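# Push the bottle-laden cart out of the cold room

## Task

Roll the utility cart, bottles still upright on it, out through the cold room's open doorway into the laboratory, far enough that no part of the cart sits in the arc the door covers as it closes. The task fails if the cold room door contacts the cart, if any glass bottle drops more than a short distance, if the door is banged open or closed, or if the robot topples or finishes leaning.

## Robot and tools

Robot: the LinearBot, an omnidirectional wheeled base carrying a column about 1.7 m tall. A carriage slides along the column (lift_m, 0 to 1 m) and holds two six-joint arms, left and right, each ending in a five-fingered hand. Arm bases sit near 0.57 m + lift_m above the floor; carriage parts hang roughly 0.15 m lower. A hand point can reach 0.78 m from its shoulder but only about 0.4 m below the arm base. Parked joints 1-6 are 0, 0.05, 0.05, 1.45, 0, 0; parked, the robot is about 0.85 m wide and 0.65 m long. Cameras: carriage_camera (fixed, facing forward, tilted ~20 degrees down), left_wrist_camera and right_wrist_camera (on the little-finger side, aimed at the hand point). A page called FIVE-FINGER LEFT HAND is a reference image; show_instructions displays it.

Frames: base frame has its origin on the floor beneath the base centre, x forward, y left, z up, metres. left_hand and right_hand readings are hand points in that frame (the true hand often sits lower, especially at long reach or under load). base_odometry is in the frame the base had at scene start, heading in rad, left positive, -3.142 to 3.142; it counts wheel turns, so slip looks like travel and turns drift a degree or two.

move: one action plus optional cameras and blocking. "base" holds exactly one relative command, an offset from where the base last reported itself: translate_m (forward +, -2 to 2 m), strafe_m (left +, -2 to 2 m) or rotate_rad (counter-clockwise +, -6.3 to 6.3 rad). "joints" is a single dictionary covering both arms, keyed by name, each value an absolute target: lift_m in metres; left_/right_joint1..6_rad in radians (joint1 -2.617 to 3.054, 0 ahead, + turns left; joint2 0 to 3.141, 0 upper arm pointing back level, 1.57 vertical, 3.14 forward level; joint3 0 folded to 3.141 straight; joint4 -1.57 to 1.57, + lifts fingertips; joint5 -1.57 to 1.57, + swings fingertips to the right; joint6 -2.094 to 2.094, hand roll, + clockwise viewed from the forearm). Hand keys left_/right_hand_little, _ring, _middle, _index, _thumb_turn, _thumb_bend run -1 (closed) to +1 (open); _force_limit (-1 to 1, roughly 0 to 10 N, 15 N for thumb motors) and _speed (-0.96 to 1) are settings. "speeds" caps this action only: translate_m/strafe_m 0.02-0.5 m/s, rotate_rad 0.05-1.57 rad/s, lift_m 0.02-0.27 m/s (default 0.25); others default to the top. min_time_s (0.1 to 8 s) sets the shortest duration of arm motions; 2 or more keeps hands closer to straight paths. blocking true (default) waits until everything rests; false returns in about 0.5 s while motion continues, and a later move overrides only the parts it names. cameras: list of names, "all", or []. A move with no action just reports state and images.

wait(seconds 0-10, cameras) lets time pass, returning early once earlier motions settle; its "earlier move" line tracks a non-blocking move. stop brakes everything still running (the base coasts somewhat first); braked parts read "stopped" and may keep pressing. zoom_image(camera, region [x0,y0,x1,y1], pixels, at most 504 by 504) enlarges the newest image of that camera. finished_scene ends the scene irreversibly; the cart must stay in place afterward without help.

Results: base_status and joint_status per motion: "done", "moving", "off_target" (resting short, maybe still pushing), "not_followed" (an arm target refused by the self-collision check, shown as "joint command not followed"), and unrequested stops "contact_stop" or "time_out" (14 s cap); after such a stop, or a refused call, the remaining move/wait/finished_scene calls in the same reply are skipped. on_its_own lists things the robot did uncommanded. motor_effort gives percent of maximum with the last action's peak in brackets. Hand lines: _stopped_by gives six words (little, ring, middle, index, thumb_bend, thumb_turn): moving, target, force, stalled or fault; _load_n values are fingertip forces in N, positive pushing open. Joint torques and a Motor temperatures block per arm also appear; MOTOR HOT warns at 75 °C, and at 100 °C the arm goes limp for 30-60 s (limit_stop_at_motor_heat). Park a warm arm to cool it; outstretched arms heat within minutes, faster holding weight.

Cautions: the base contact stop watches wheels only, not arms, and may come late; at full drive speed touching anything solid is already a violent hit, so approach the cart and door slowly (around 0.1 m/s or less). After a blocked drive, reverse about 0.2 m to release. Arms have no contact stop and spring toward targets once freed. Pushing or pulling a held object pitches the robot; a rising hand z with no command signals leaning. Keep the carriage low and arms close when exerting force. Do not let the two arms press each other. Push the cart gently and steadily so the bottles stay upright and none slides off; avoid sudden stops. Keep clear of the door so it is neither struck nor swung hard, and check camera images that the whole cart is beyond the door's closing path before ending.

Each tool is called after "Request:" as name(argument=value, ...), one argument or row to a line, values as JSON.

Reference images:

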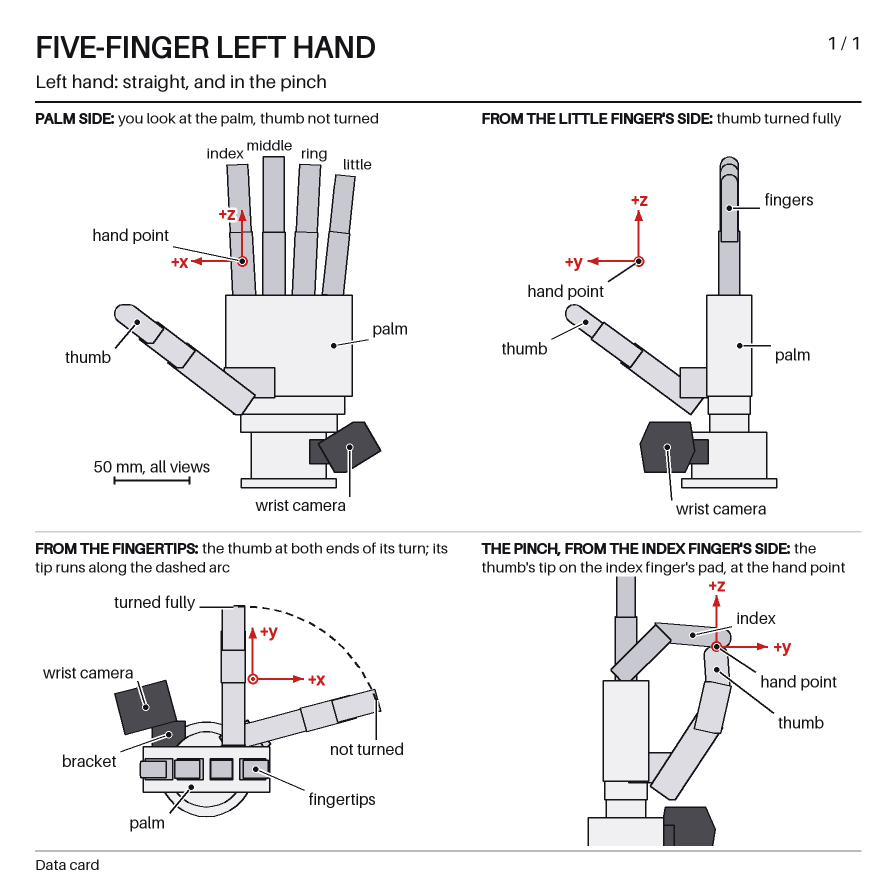

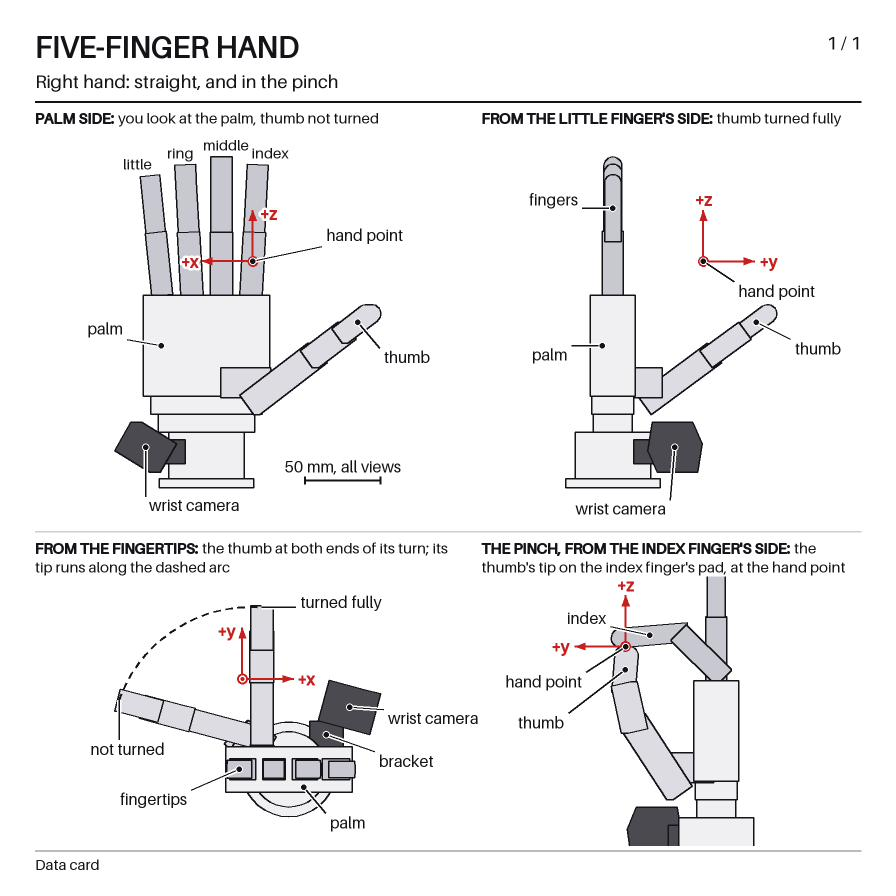

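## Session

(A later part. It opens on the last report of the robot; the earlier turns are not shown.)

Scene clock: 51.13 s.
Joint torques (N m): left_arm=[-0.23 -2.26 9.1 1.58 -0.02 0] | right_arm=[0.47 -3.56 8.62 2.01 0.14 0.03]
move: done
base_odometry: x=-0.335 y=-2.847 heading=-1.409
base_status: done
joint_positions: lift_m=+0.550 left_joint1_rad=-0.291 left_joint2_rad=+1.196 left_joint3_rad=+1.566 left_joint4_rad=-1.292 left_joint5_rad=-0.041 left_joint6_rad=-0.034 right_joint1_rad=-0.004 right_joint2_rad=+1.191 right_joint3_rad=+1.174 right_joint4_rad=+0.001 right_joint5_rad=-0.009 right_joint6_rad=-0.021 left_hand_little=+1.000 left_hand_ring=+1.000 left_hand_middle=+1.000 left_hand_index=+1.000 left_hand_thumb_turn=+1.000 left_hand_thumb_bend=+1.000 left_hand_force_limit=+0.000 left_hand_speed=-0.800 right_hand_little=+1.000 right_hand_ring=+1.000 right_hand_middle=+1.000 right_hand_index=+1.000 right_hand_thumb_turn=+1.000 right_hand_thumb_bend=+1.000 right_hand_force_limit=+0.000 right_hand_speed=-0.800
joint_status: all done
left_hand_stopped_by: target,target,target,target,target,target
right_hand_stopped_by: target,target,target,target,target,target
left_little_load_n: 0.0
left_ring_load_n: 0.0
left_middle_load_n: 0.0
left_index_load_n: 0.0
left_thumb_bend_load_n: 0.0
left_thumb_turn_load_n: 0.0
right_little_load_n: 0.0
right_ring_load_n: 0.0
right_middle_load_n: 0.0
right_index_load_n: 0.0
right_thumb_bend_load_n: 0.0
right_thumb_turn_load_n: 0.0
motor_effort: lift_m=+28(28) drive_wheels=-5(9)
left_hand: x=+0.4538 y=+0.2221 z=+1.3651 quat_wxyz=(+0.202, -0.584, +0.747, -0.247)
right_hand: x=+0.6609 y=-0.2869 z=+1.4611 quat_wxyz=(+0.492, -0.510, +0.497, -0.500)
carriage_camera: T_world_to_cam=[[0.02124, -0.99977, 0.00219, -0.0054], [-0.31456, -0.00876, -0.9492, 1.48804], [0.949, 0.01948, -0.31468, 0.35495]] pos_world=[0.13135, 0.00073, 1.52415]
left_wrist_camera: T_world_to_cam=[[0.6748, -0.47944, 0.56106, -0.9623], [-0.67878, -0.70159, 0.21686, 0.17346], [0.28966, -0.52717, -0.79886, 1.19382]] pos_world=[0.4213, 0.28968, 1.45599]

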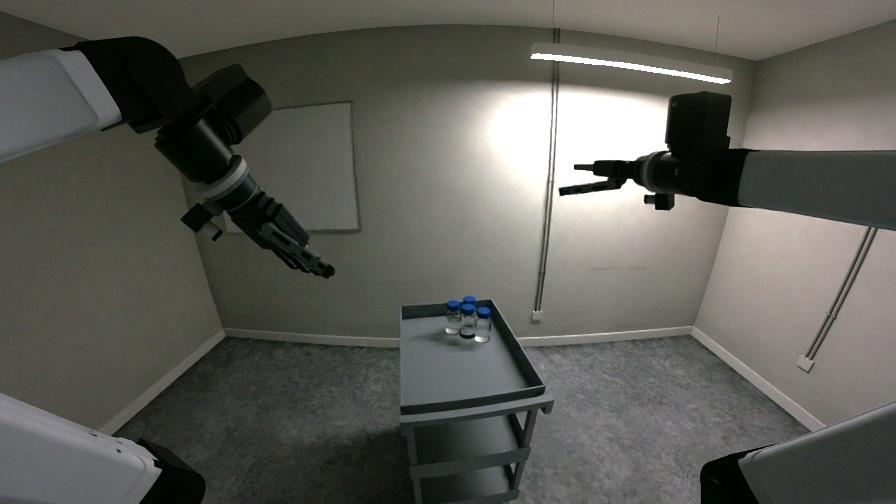

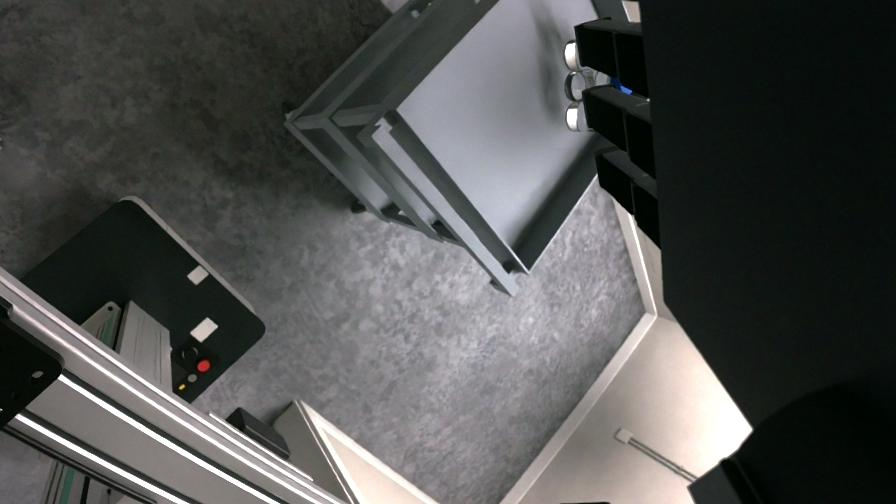

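Request:
move(
  base={"translate_m": 0.08},
  speeds={"translate_m": 0.1},
  joints={"left_joint1_rad": -0.588, "left_joint2_rad": 2.309, "left_joint3_rad": 2.109, "left_joint4_rad": -1.37, "left_joint5_rad": 0, "left_joint6_rad": -0.738, "right_joint1_rad": 0.347, "right_joint2_rad": 2.256, "right_joint3_rad": 2.056, "right_joint4_rad": -1.37, "right_joint5_rad": 0, "right_joint6_rad": 0.197, "left_hand_speed": 0.0, "right_hand_speed": 0.0, "left_hand_thumb_turn": -1, "right_hand_thumb_turn": -1},
  min_time_s=3.5,
  cameras=["all"],
)

Scene clock: 61.10 s.
Joint torques (N m): left_arm=[-0.4 -10.14 9.13 0.27 0.15 -0.05] | right_arm=[0.79 -10.1 7.02 0.18 0.2 0.16]
move: done
base_odometry: x=-0.322 y=-2.926 heading=-1.408
base_status: done
joint_positions: lift_m=+0.550 left_joint1_rad=-0.579 left_joint2_rad=+2.290 left_joint3_rad=+2.075 left_joint4_rad=-1.358 left_joint5_rad=-0.015 left_joint6_rad=-0.729 right_joint1_rad=+0.342 right_joint2_rad=+2.232 right_joint3_rad=+2.033 right_joint4_rad=-1.360 right_joint5_rad=-0.009 right_joint6_rad=+0.185 left_hand_little=+1.000 left_hand_ring=+1.000 left_hand_middle=+1.000 left_hand_index=+1.000 left_hand_thumb_turn=-1.000 left_hand_thumb_bend=+1.000 left_hand_force_limit=+0.000 left_hand_speed=+0.000 right_hand_little=+1.000 right_hand_ring=+1.000 right_hand_middle=+1.000 right_hand_index=+1.000 right_hand_thumb_turn=-1.000 right_hand_thumb_bend=+1.000 right_hand_force_limit=+0.000 right_hand_speed=+0.000
joint_status: all done
left_hand_stopped_by: target,target,target,target,target,target
right_hand_stopped_by: target,target,target,target,target,target
left_little_load_n: 0.0
left_ring_load_n: 0.0
left_middle_load_n: 0.0
left_index_load_n: 0.0
left_thumb_bend_load_n: -0.5
left_thumb_turn_load_n: 0.0
right_little_load_n: 0.0
right_ring_load_n: 0.0
right_middle_load_n: 0.0
right_index_load_n: 0.0
right_thumb_bend_load_n: -0.5
right_thumb_turn_load_n: 0.0
motor_effort: lift_m=+28(28) drive_wheels=-5(11)
left_hand: x=+0.5453 y=+0.0356 z=+1.1610 quat_wxyz=(+0.007, -0.758, +0.652, +0.002)
right_hand: x=+0.5729 y=-0.1473 z=+1.1756 quat_wxyz=(+0.007, -0.760, +0.649, +0.001)
pictures: carriage_camera, left_wrist_camera, right_wrist_camera
carriage_camera: T_world_to_cam=[[0.02124, -0.99977, 0.00219, -0.0054], [-0.31456, -0.00876, -0.9492, 1.48804], [0.949, 0.01948, -0.31468, 0.35495]] pos_world=[0.13135, 0.00073, 1.52415]
left_wrist_camera: T_world_to_cam=[[0.98821, -0.15268, -0.0114, -0.51687], [-0.12986, -0.87532, 0.46578, -0.43326], [-0.0811, -0.45881, -0.88482, 1.20549]] pos_world=[0.55228, 0.09494, 1.26256]
right_wrist_camera: T_world_to_cam=[[-0.91871, -0.39294, -0.03972, 0.51989], [-0.36293, 0.80029, 0.47731, -0.22782], [-0.15576, 0.45293, -0.87784, 1.3053]] pos_world=[0.59826, -0.2046, 1.27523]

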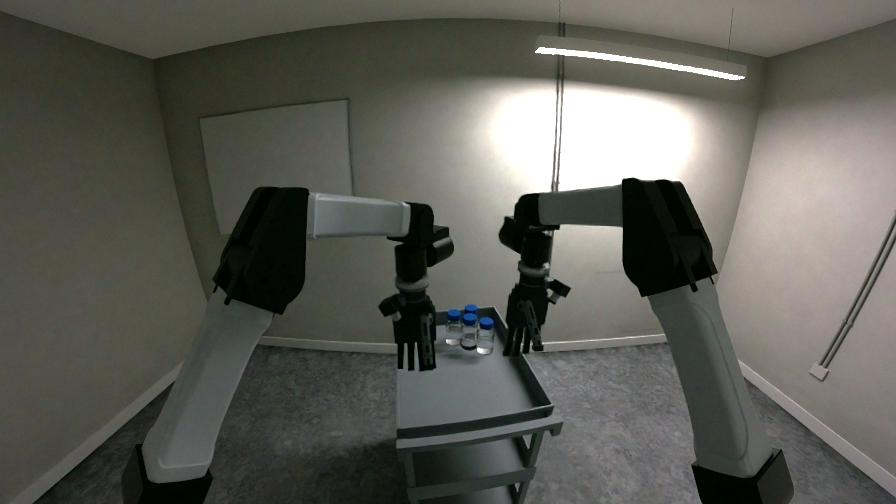

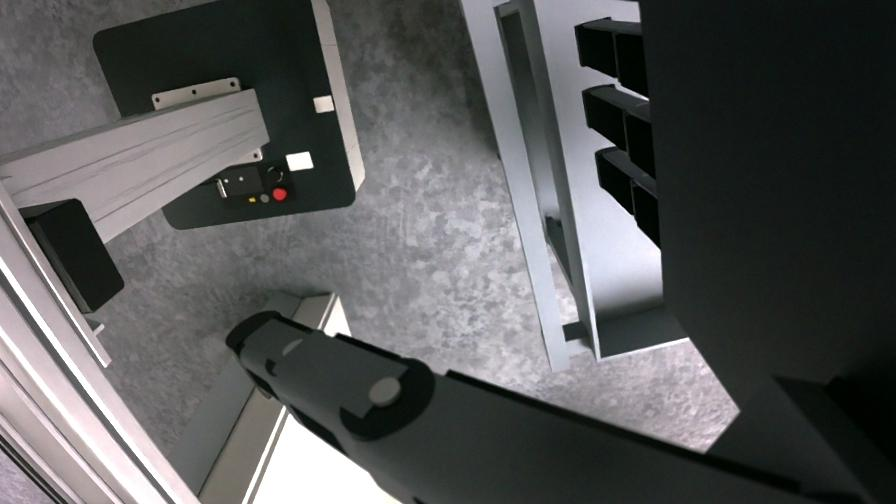

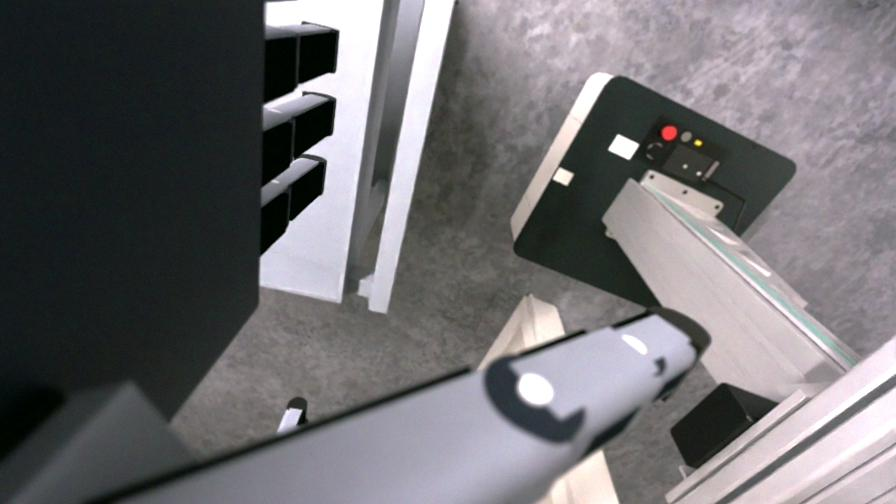

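Request:
zoom_image(
  camera="left_wrist_camera",
  region=[460, 100, 660, 380],
)

Request:
zoom_image(
  camera="right_wrist_camera",
  region=[260, 80, 460, 340],
)

Scaled by 1.800.

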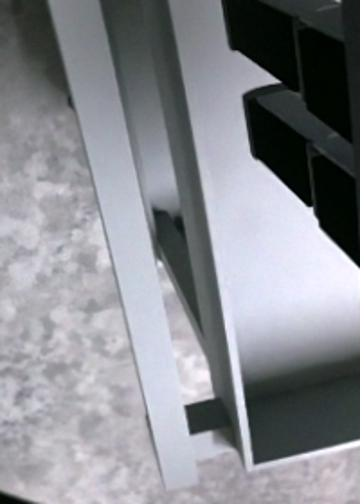

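Scaled by 1.938.

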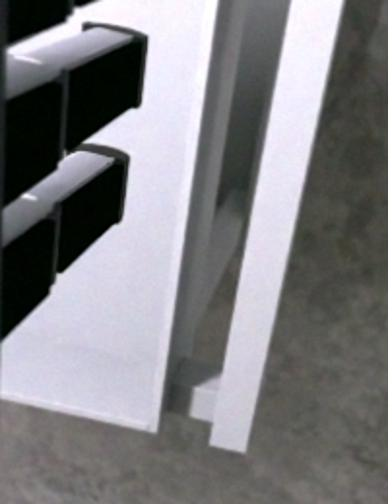

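Request:
zoom_image(
  camera="carriage_camera",
  region=[380, 390, 480, 460],
)

Request:
zoom_image(
  camera="carriage_camera",
  region=[490, 380, 590, 450],
)

Scaled by 5.040.

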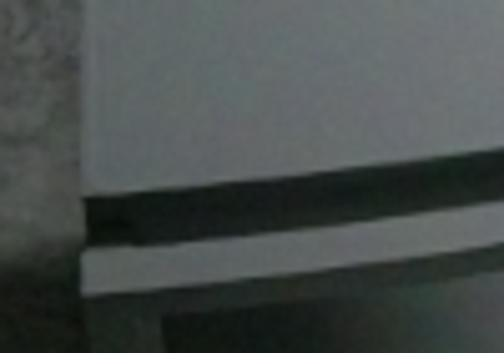

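Scaled by 5.040.

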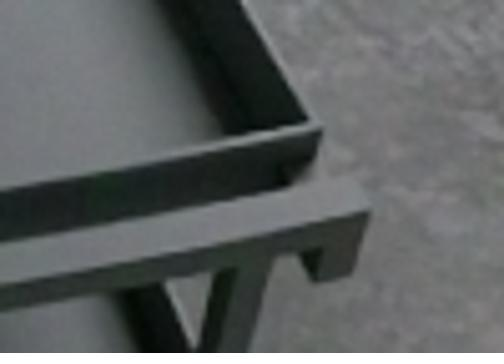

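Request:
move(
  joints={"left_joint1_rad": -0.577, "left_joint2_rad": 2.332, "left_joint3_rad": 2.132, "left_joint6_rad": -0.72, "right_joint1_rad": 0.334, "right_joint2_rad": 2.303, "right_joint3_rad": 2.063, "right_joint4_rad": -1.33, "right_joint6_rad": 0.19, "lift_m": 0.36},
  speeds={"lift_m": 0.08},
  min_time_s=2,
  cameras=["all"],
)

Request:
zoom_image(
  camera="left_wrist_camera",
  region=[400, 0, 700, 300],
)

Request:
zoom_image(
  camera="right_wrist_camera",
  region=[200, 0, 500, 300],
)

Scene clock: 69.77 s.
Joint torques (N m): left_arm=[0.69 -11.08 9.28 0.23 0.14 0.08] | right_arm=[0.02 -10.96 6.98 0.27 0.2 0.08]
Motor temperatures (°C): left_arm=[28 42 49 47 25 23] | right_arm=[22 35 46 47 26 27]
move: done
base_odometry: x=-0.322 y=-2.926 heading=-1.408
base_status: not commanded
joint_positions: lift_m=+0.360 left_joint1_rad=-0.579 left_joint2_rad=+2.319 left_joint3_rad=+2.098 left_joint4_rad=-1.362 left_joint5_rad=-0.014 left_joint6_rad=-0.728 right_joint1_rad=+0.339 right_joint2_rad=+2.285 right_joint3_rad=+2.039 right_joint4_rad=-1.337 right_joint5_rad=-0.009 right_joint6_rad=+0.185 left_hand_little=+1.000 left_hand_ring=+1.000 left_hand_middle=+1.000 left_hand_index=+1.000 left_hand_thumb_turn=-1.000 left_hand_thumb_bend=+1.000 left_hand_force_limit=+0.000 left_hand_speed=+0.000 right_hand_little=+1.000 right_hand_ring=+1.000 right_hand_middle=+1.000 right_hand_index=+1.000 right_hand_thumb_turn=-1.000 right_hand_thumb_bend=+1.000 right_hand_force_limit=+0.000 right_hand_speed=+0.000
joint_status: all done
left_hand_stopped_by: target,target,target,target,target,target
right_hand_stopped_by: target,target,target,target,target,target
left_little_load_n: 0.0
left_ring_load_n: 0.0
left_middle_load_n: 0.0
left_index_load_n: 0.0
left_thumb_bend_load_n: 0.0
left_thumb_turn_load_n: 0.0
right_little_load_n: 0.0
right_ring_load_n: 0.0
right_middle_load_n: 0.0
right_index_load_n: 0.0
right_thumb_bend_load_n: 0.0
right_thumb_turn_load_n: 0.0
motor_effort: lift_m=+22(23) drive_wheels=-5(5)
left_hand: x=+0.5476 y=+0.0339 z=+0.9654 quat_wxyz=(+0.006, -0.758, +0.653, +0.007)
right_hand: x=+0.5777 y=-0.1467 z=+0.9668 quat_wxyz=(-0.003, -0.759, +0.650, +0.007)
pictures: carriage_camera, left_wrist_camera, right_wrist_camera
carriage_camera: T_world_to_cam=[[0.02124, -0.99977, 0.00219, -0.00498], [-0.31456, -0.00876, -0.9492, 1.30817], [0.949, 0.01948, -0.31468, 0.29532]] pos_world=[0.13135, 0.00073, 1.33465]
left_wrist_camera: T_world_to_cam=[[0.98788, -0.15379, -0.02096, -0.51222], [-0.12674, -0.87726, 0.46297, -0.34224], [-0.08959, -0.45471, -0.88613, 1.03746]] pos_world=[0.55558, 0.09273, 1.06703]
right_wrist_camera: T_world_to_cam=[[-0.9204, -0.39065, -0.01612, 0.49472], [-0.35007, 0.80503, 0.47894, -0.1353], [-0.17412, 0.44645, -0.8777, 1.132]] pos_world=[0.60508, -0.2032, 1.06633]

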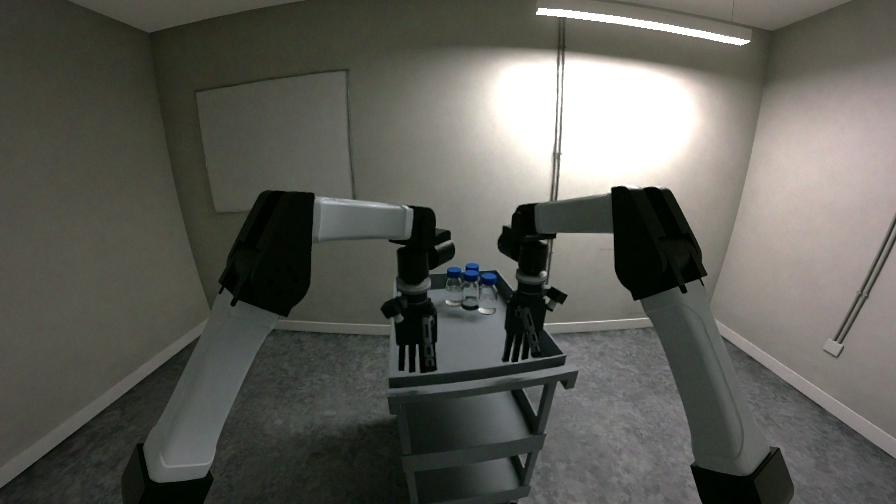

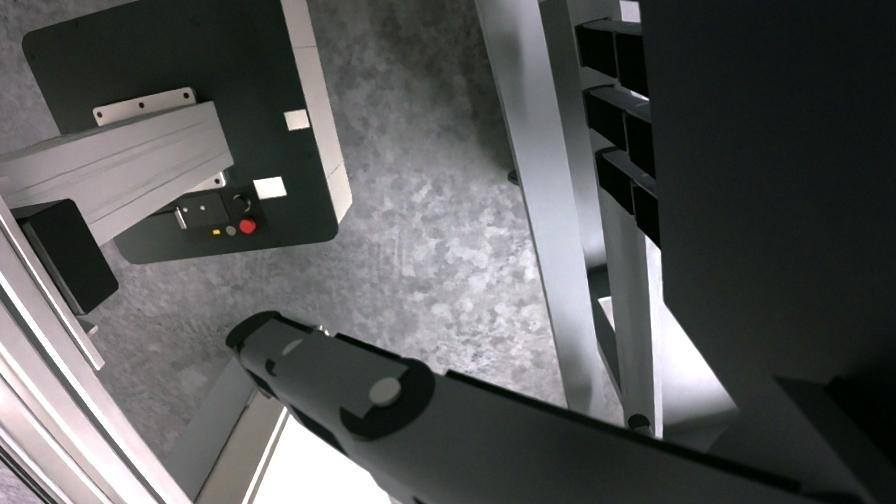

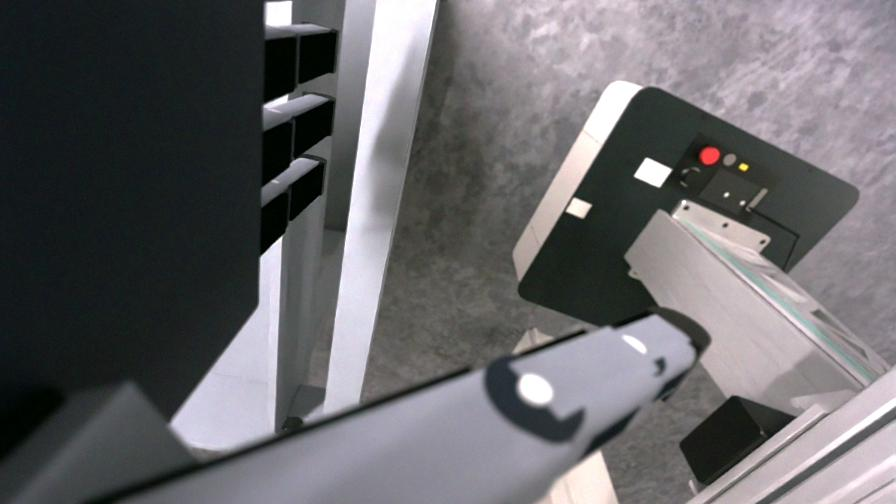

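Scaled by 1.680.

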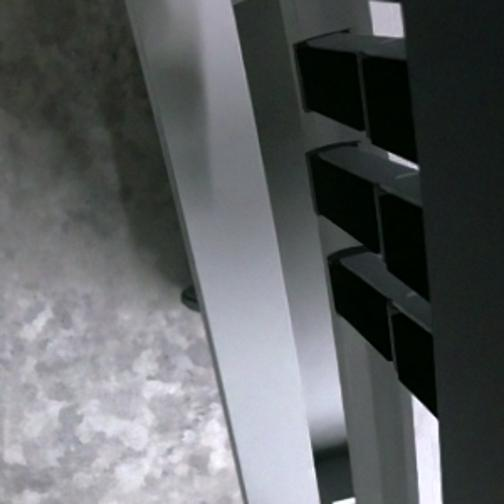

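Scaled by 1.680.

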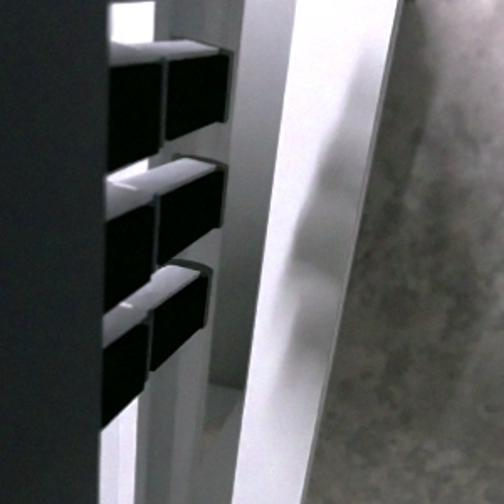

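Request:
move(
  base={"translate_m": 0.0066},
  speeds={"translate_m": 0.03},
  cameras=["left_wrist_camera", "right_wrist_camera"],
)

Request:
zoom_image(
  camera="left_wrist_camera",
  region=[400, 0, 700, 300],
)

Request:
zoom_image(
  camera="right_wrist_camera",
  region=[200, 0, 500, 300],
)

Scene clock: 73.83 s.
Joint torques (N m): left_arm=[0.65 -11.11 9.21 0.26 0.16 0.14] | right_arm=[0.02 -11.02 6.99 0.26 0.2 0.08]
move: done
base_odometry: x=-0.321 y=-2.932 heading=-1.407
base_status: done
joint_positions: lift_m=+0.360 left_joint1_rad=-0.579 left_joint2_rad=+2.319 left_joint3_rad=+2.098 left_joint4_rad=-1.365 left_joint5_rad=-0.014 left_joint6_rad=-0.728 right_joint1_rad=+0.339 right_joint2_rad=+2.285 right_joint3_rad=+2.041 right_joint4_rad=-1.334 right_joint5_rad=-0.009 right_joint6_rad=+0.185 left_hand_little=+1.000 left_hand_ring=+1.000 left_hand_middle=+1.000 left_hand_index=+1.000 left_hand_thumb_turn=-1.000 left_hand_thumb_bend=+1.000 left_hand_force_limit=+0.000 left_hand_speed=+0.000 right_hand_little=+1.000 right_hand_ring=+1.000 right_hand_middle=+1.000 right_hand_index=+1.000 right_hand_thumb_turn=-1.000 right_hand_thumb_bend=+1.000 right_hand_force_limit=+0.000 right_hand_speed=+0.000
joint_status: not commanded
left_hand_stopped_by: target,target,target,target,target,target
right_hand_stopped_by: target,target,target,target,target,target
left_little_load_n: 0.0
left_ring_load_n: 0.0
left_middle_load_n: -0.5
left_index_load_n: 0.0
left_thumb_bend_load_n: 0.0
left_thumb_turn_load_n: 0.0
right_little_load_n: 0.0
right_ring_load_n: 0.0
right_middle_load_n: 0.0
right_index_load_n: 0.0
right_thumb_bend_load_n: 0.0
right_thumb_turn_load_n: 0.0
motor_effort: lift_m=+22(22) drive_wheels=-5(10)
left_hand: x=+0.5468 y=+0.0343 z=+0.9655 quat_wxyz=(+0.006, -0.758, +0.653, +0.009)
right_hand: x=+0.5790 y=-0.1462 z=+0.9667 quat_wxyz=(-0.001, -0.759, +0.650, +0.005)
left_wrist_camera: T_world_to_cam=[[0.98783, -0.15366, -0.02424, -0.50816], [-0.12524, -0.87796, 0.46206, -0.34193], [-0.09228, -0.4534, -0.88652, 1.03952]] pos_world=[0.55508, 0.09303, 1.06723]
right_wrist_camera: T_world_to_cam=[[-0.92029, -0.39068, -0.02111, 0.50091], [-0.35238, 0.8042, 0.47864, -0.13365], [-0.17002, 0.44792, -0.87776, 1.12982]] pos_world=[0.60597, -0.2029, 1.06625]

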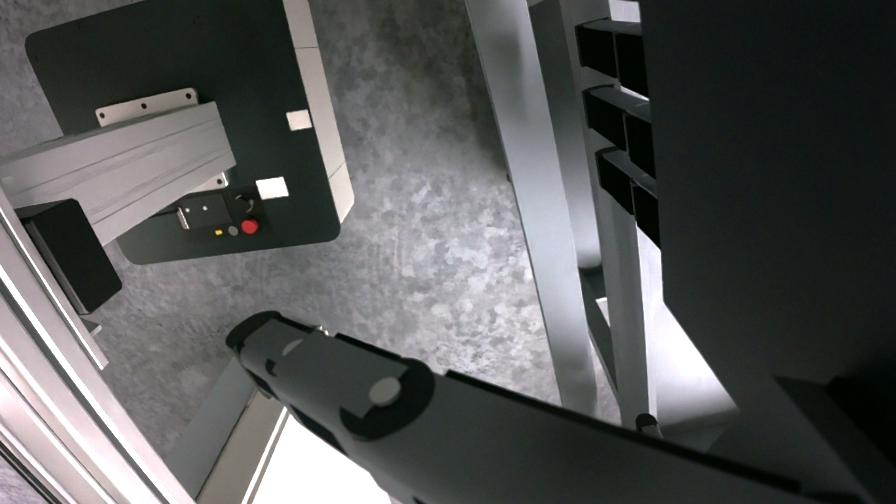

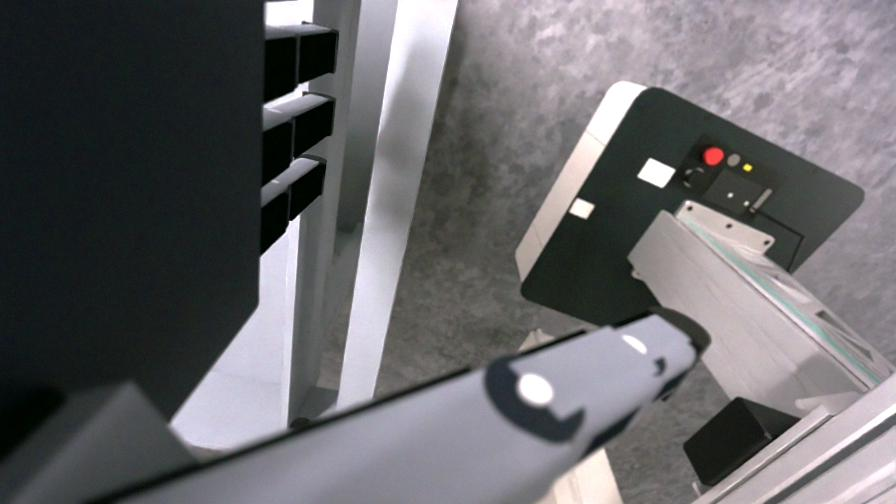

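Scaled by 1.680.

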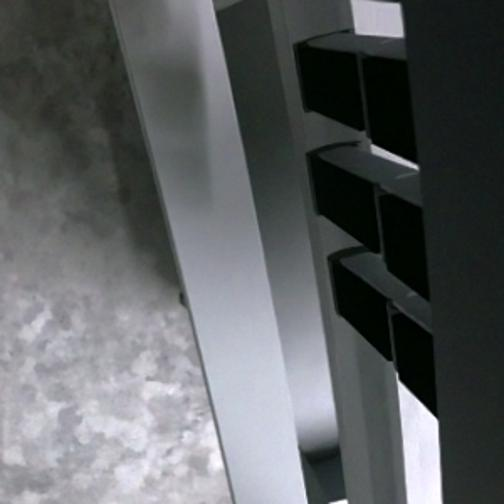

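Scaled by 1.680.

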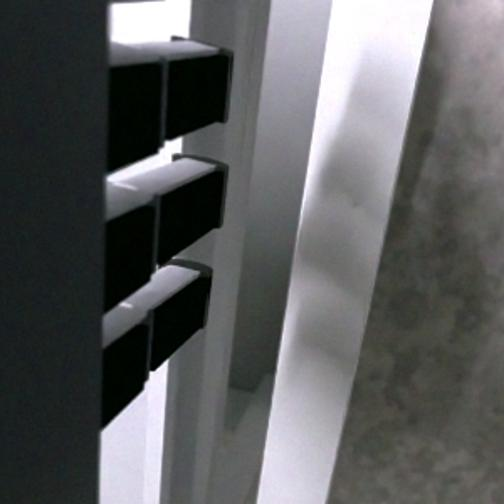

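Request:
move(
  joints={"left_joint2_rad": 2.345, "left_joint3_rad": 2.145, "lift_m": 0.33},
  speeds={"lift_m": 0.03},
  min_time_s=1,
  cameras=["left_wrist_camera", "right_wrist_camera"],
)

Request:
zoom_image(
  camera="left_wrist_camera",
  region=[400, 0, 700, 300],
)

Request:
zoom_image(
  camera="right_wrist_camera",
  region=[200, 0, 500, 300],
)

Scene clock: 76.67 s.
Joint torques (N m): left_arm=[0.77 -10.67 9.2 0.28 0.18 0.14] | right_arm=[0.05 -11.06 6.82 0.27 0.2 0.08]
move: done
base_odometry: x=-0.321 y=-2.932 heading=-1.407
base_status: not commanded
joint_positions: lift_m=+0.330 left_joint1_rad=-0.579 left_joint2_rad=+2.329 left_joint3_rad=+2.111 left_joint4_rad=-1.366 left_joint5_rad=-0.014 left_joint6_rad=-0.728 right_joint1_rad=+0.339 right_joint2_rad=+2.286 right_joint3_rad=+2.043 right_joint4_rad=-1.332 right_joint5_rad=-0.009 right_joint6_rad=+0.185 left_hand_little=+1.000 left_hand_ring=+1.000 left_hand_middle=+1.000 left_hand_index=+1.000 left_hand_thumb_turn=-1.000 left_hand_thumb_bend=+1.000 left_hand_force_limit=+0.000 left_hand_speed=+0.000 right_hand_little=+1.000 right_hand_ring=+1.000 right_hand_middle=+1.000 right_hand_index=+1.000 right_hand_thumb_turn=-1.000 right_hand_thumb_bend=+1.000 right_hand_force_limit=+0.000 right_hand_speed=+0.000
joint_status: all done
left_hand_stopped_by: target,target,target,target,target,target
right_hand_stopped_by: target,target,target,target,target,target
left_little_load_n: 0.0
left_ring_load_n: 0.0
left_middle_load_n: 0.0
left_index_load_n: 0.0
left_thumb_bend_load_n: 0.0
left_thumb_turn_load_n: 0.0
right_little_load_n: 0.0
right_ring_load_n: 0.0
right_middle_load_n: 0.0
right_index_load_n: 0.0
right_thumb_bend_load_n: 0.0
right_thumb_turn_load_n: 0.0
motor_effort: lift_m=+22(23) drive_wheels=-5(5)
left_hand: x=+0.5489 y=+0.0329 z=+0.9345 quat_wxyz=(+0.006, -0.758, +0.653, +0.007)
right_hand: x=+0.5797 y=-0.1459 z=+0.9368 quat_wxyz=(+0.000, -0.760, +0.650, +0.005)
left_wrist_camera: T_world_to_cam=[[0.98787, -0.15375, -0.02176, -0.51356], [-0.12635, -0.87728, 0.46304, -0.32888], [-0.09028, -0.45468, -0.88607, 1.01021]] pos_world=[0.55698, 0.09183, 1.03623]
right_wrist_camera: T_world_to_cam=[[-0.92025, -0.39064, -0.02335, 0.50308], [-0.35337, 0.80387, 0.47845, -0.11851], [-0.16813, 0.44854, -0.8778, 1.10266]] pos_world=[0.60647, -0.2028, 1.03636]

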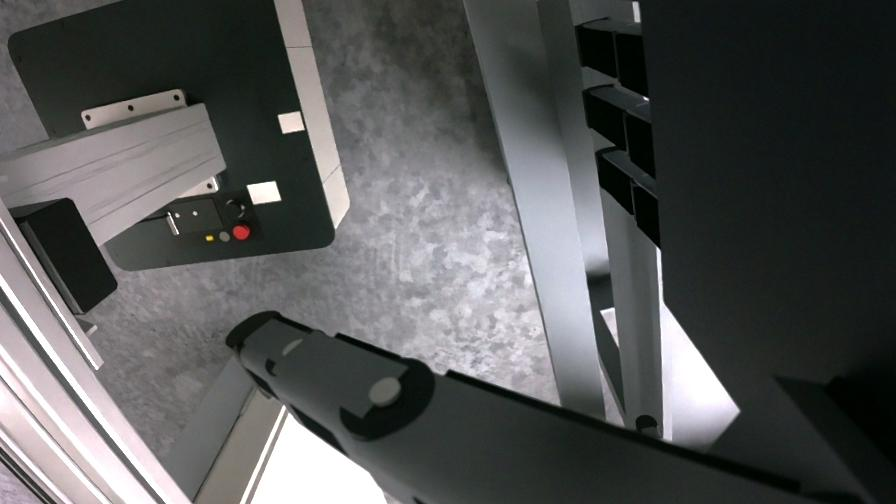

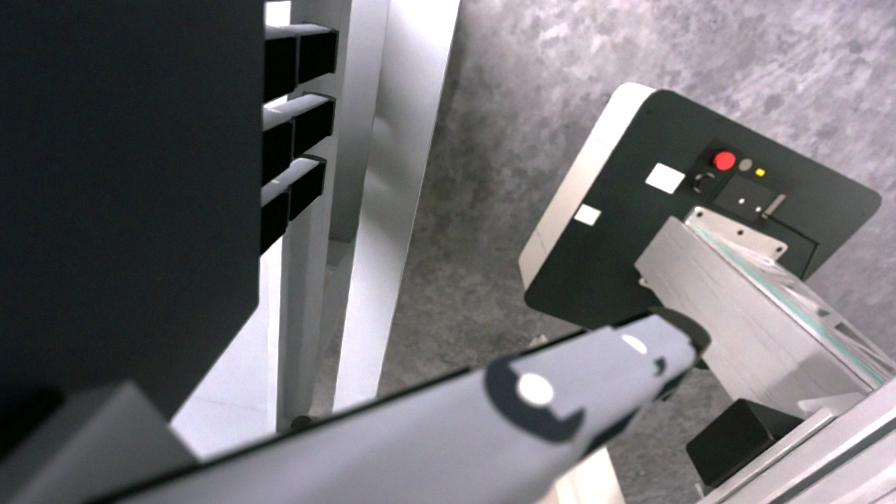

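Scaled by 1.680.

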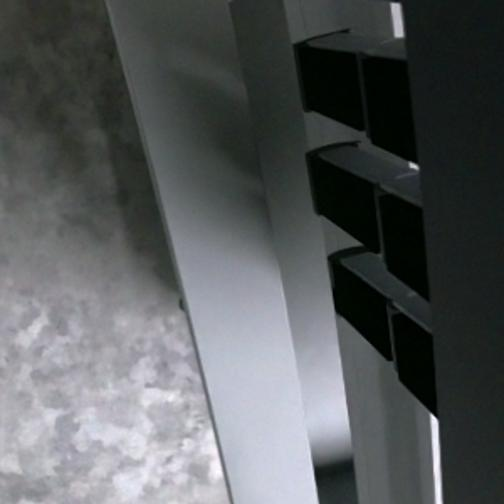

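Scaled by 1.680.

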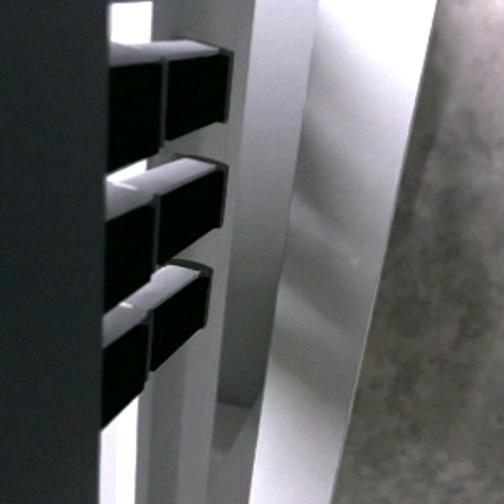

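Request:
move(
  joints={"lift_m": 0.3},
  speeds={"lift_m": 0.03},
  cameras=["all"],
)

Request:
zoom_image(
  camera="left_wrist_camera",
  region=[400, 0, 700, 300],
)

Request:
zoom_image(
  camera="right_wrist_camera",
  region=[200, 0, 500, 300],
)

Scene clock: 79.40 s.
Joint torques (N m): left_arm=[0.64 -10.91 9.09 0.27 0.17 0.11] | right_arm=[0.03 -11.17 6.67 0.24 0.21 0.08]
move: done
base_odometry: x=-0.321 y=-2.932 heading=-1.407
base_status: not commanded
joint_positions: lift_m=+0.300 left_joint1_rad=-0.579 left_joint2_rad=+2.330 left_joint3_rad=+2.113 left_joint4_rad=-1.366 left_joint5_rad=-0.014 left_joint6_rad=-0.728 right_joint1_rad=+0.339 right_joint2_rad=+2.287 right_joint3_rad=+2.044 right_joint4_rad=-1.331 right_joint5_rad=-0.009 right_joint6_rad=+0.185 left_hand_little=+1.000 left_hand_ring=+1.000 left_hand_middle=+1.000 left_hand_index=+1.000 left_hand_thumb_turn=-1.000 left_hand_thumb_bend=+1.000 left_hand_force_limit=+0.000 left_hand_speed=+0.000 right_hand_little=+1.000 right_hand_ring=+1.000 right_hand_middle=+1.000 right_hand_index=+1.000 right_hand_thumb_turn=-1.000 right_hand_thumb_bend=+1.000 right_hand_force_limit=+0.000 right_hand_speed=+0.000
joint_status: all done
left_hand_stopped_by: target,target,target,target,target,target
right_hand_stopped_by: target,target,target,target,target,target
left_little_load_n: 0.0
left_ring_load_n: 0.0
left_middle_load_n: 0.0
left_index_load_n: 0.0
left_thumb_bend_load_n: 0.0
left_thumb_turn_load_n: 0.0
right_little_load_n: 0.0
right_ring_load_n: 0.0
right_middle_load_n: 0.0
right_index_load_n: 0.0
right_thumb_bend_load_n: 0.0
right_thumb_turn_load_n: 0.0
motor_effort: lift_m=+22(22) drive_wheels=+4(5)
left_hand: x=+0.5493 y=+0.0326 z=+0.9045 quat_wxyz=(+0.006, -0.758, +0.653, +0.007)
right_hand: x=+0.5803 y=-0.1457 z=+0.9068 quat_wxyz=(+0.001, -0.760, +0.650, +0.004)
pictures: carriage_camera, left_wrist_camera, right_wrist_camera
carriage_camera: T_world_to_cam=[[0.02124, -0.99977, 0.00219, -0.00485], [-0.31456, -0.00876, -0.9492, 1.25131], [0.949, 0.01948, -0.31468, 0.27647]] pos_world=[0.13135, 0.00073, 1.27475]
left_wrist_camera: T_world_to_cam=[[0.98787, -0.1538, -0.02113, -0.51519], [-0.12665, -0.8771, 0.46331, -0.31533], [-0.08979, -0.45502, -0.88594, 0.98315]] pos_world=[0.55728, 0.09153, 1.00623]
right_wrist_camera: T_world_to_cam=[[-0.92023, -0.39056, -0.02526, 0.50475], [-0.35418, 0.80358, 0.47835, -0.10365], [-0.16653, 0.44914, -0.8778, 1.07546]] pos_world=[0.60687, -0.2026, 1.00637]

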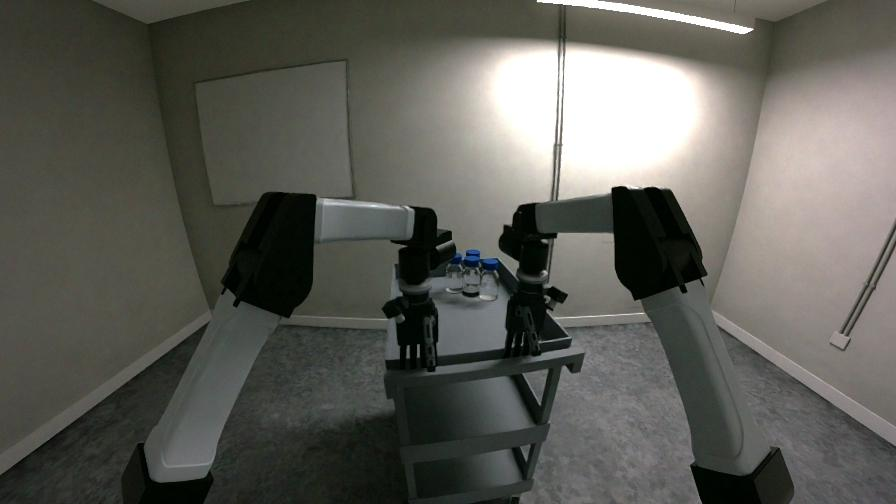

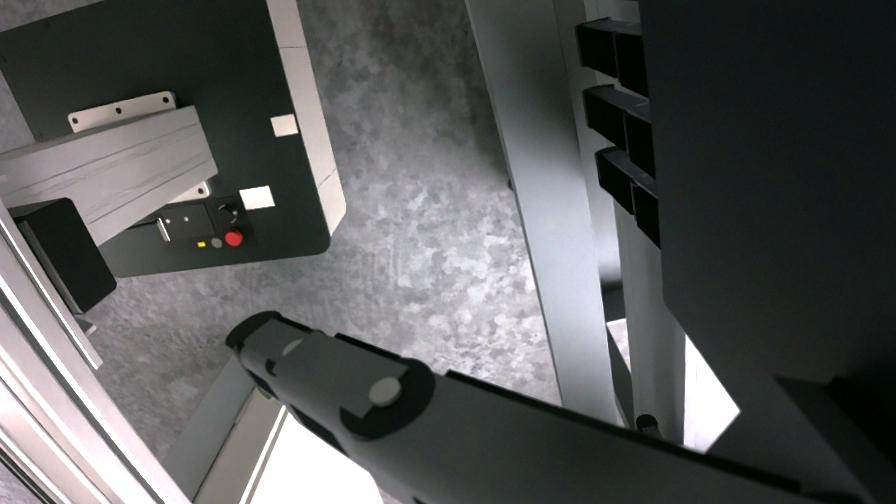

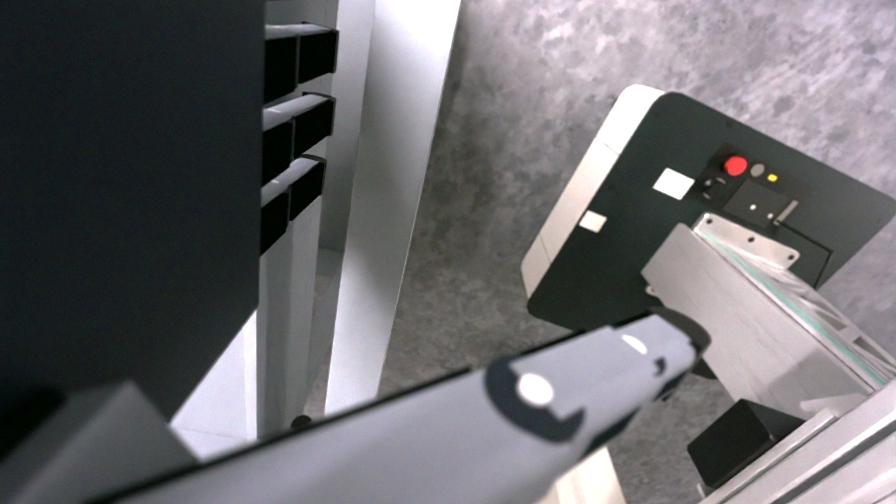

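Scaled by 1.680.

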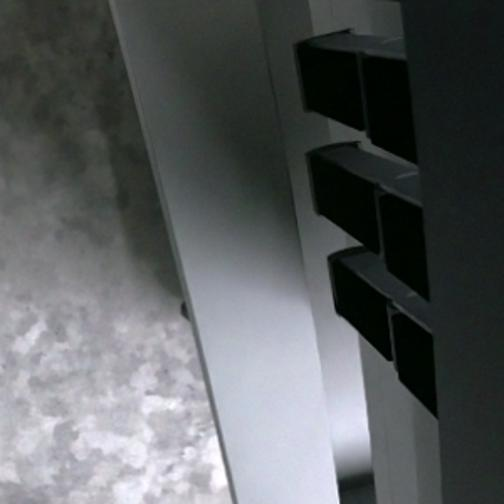

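Scaled by 1.680.

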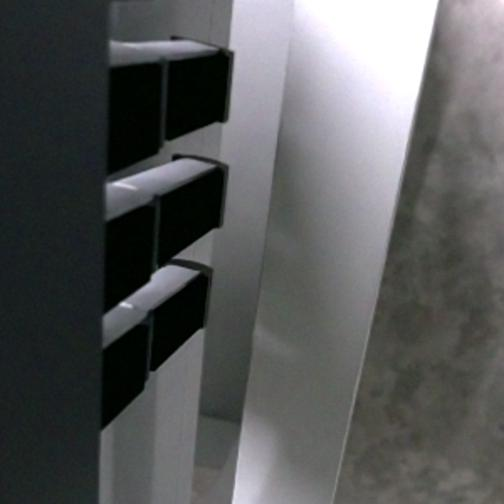

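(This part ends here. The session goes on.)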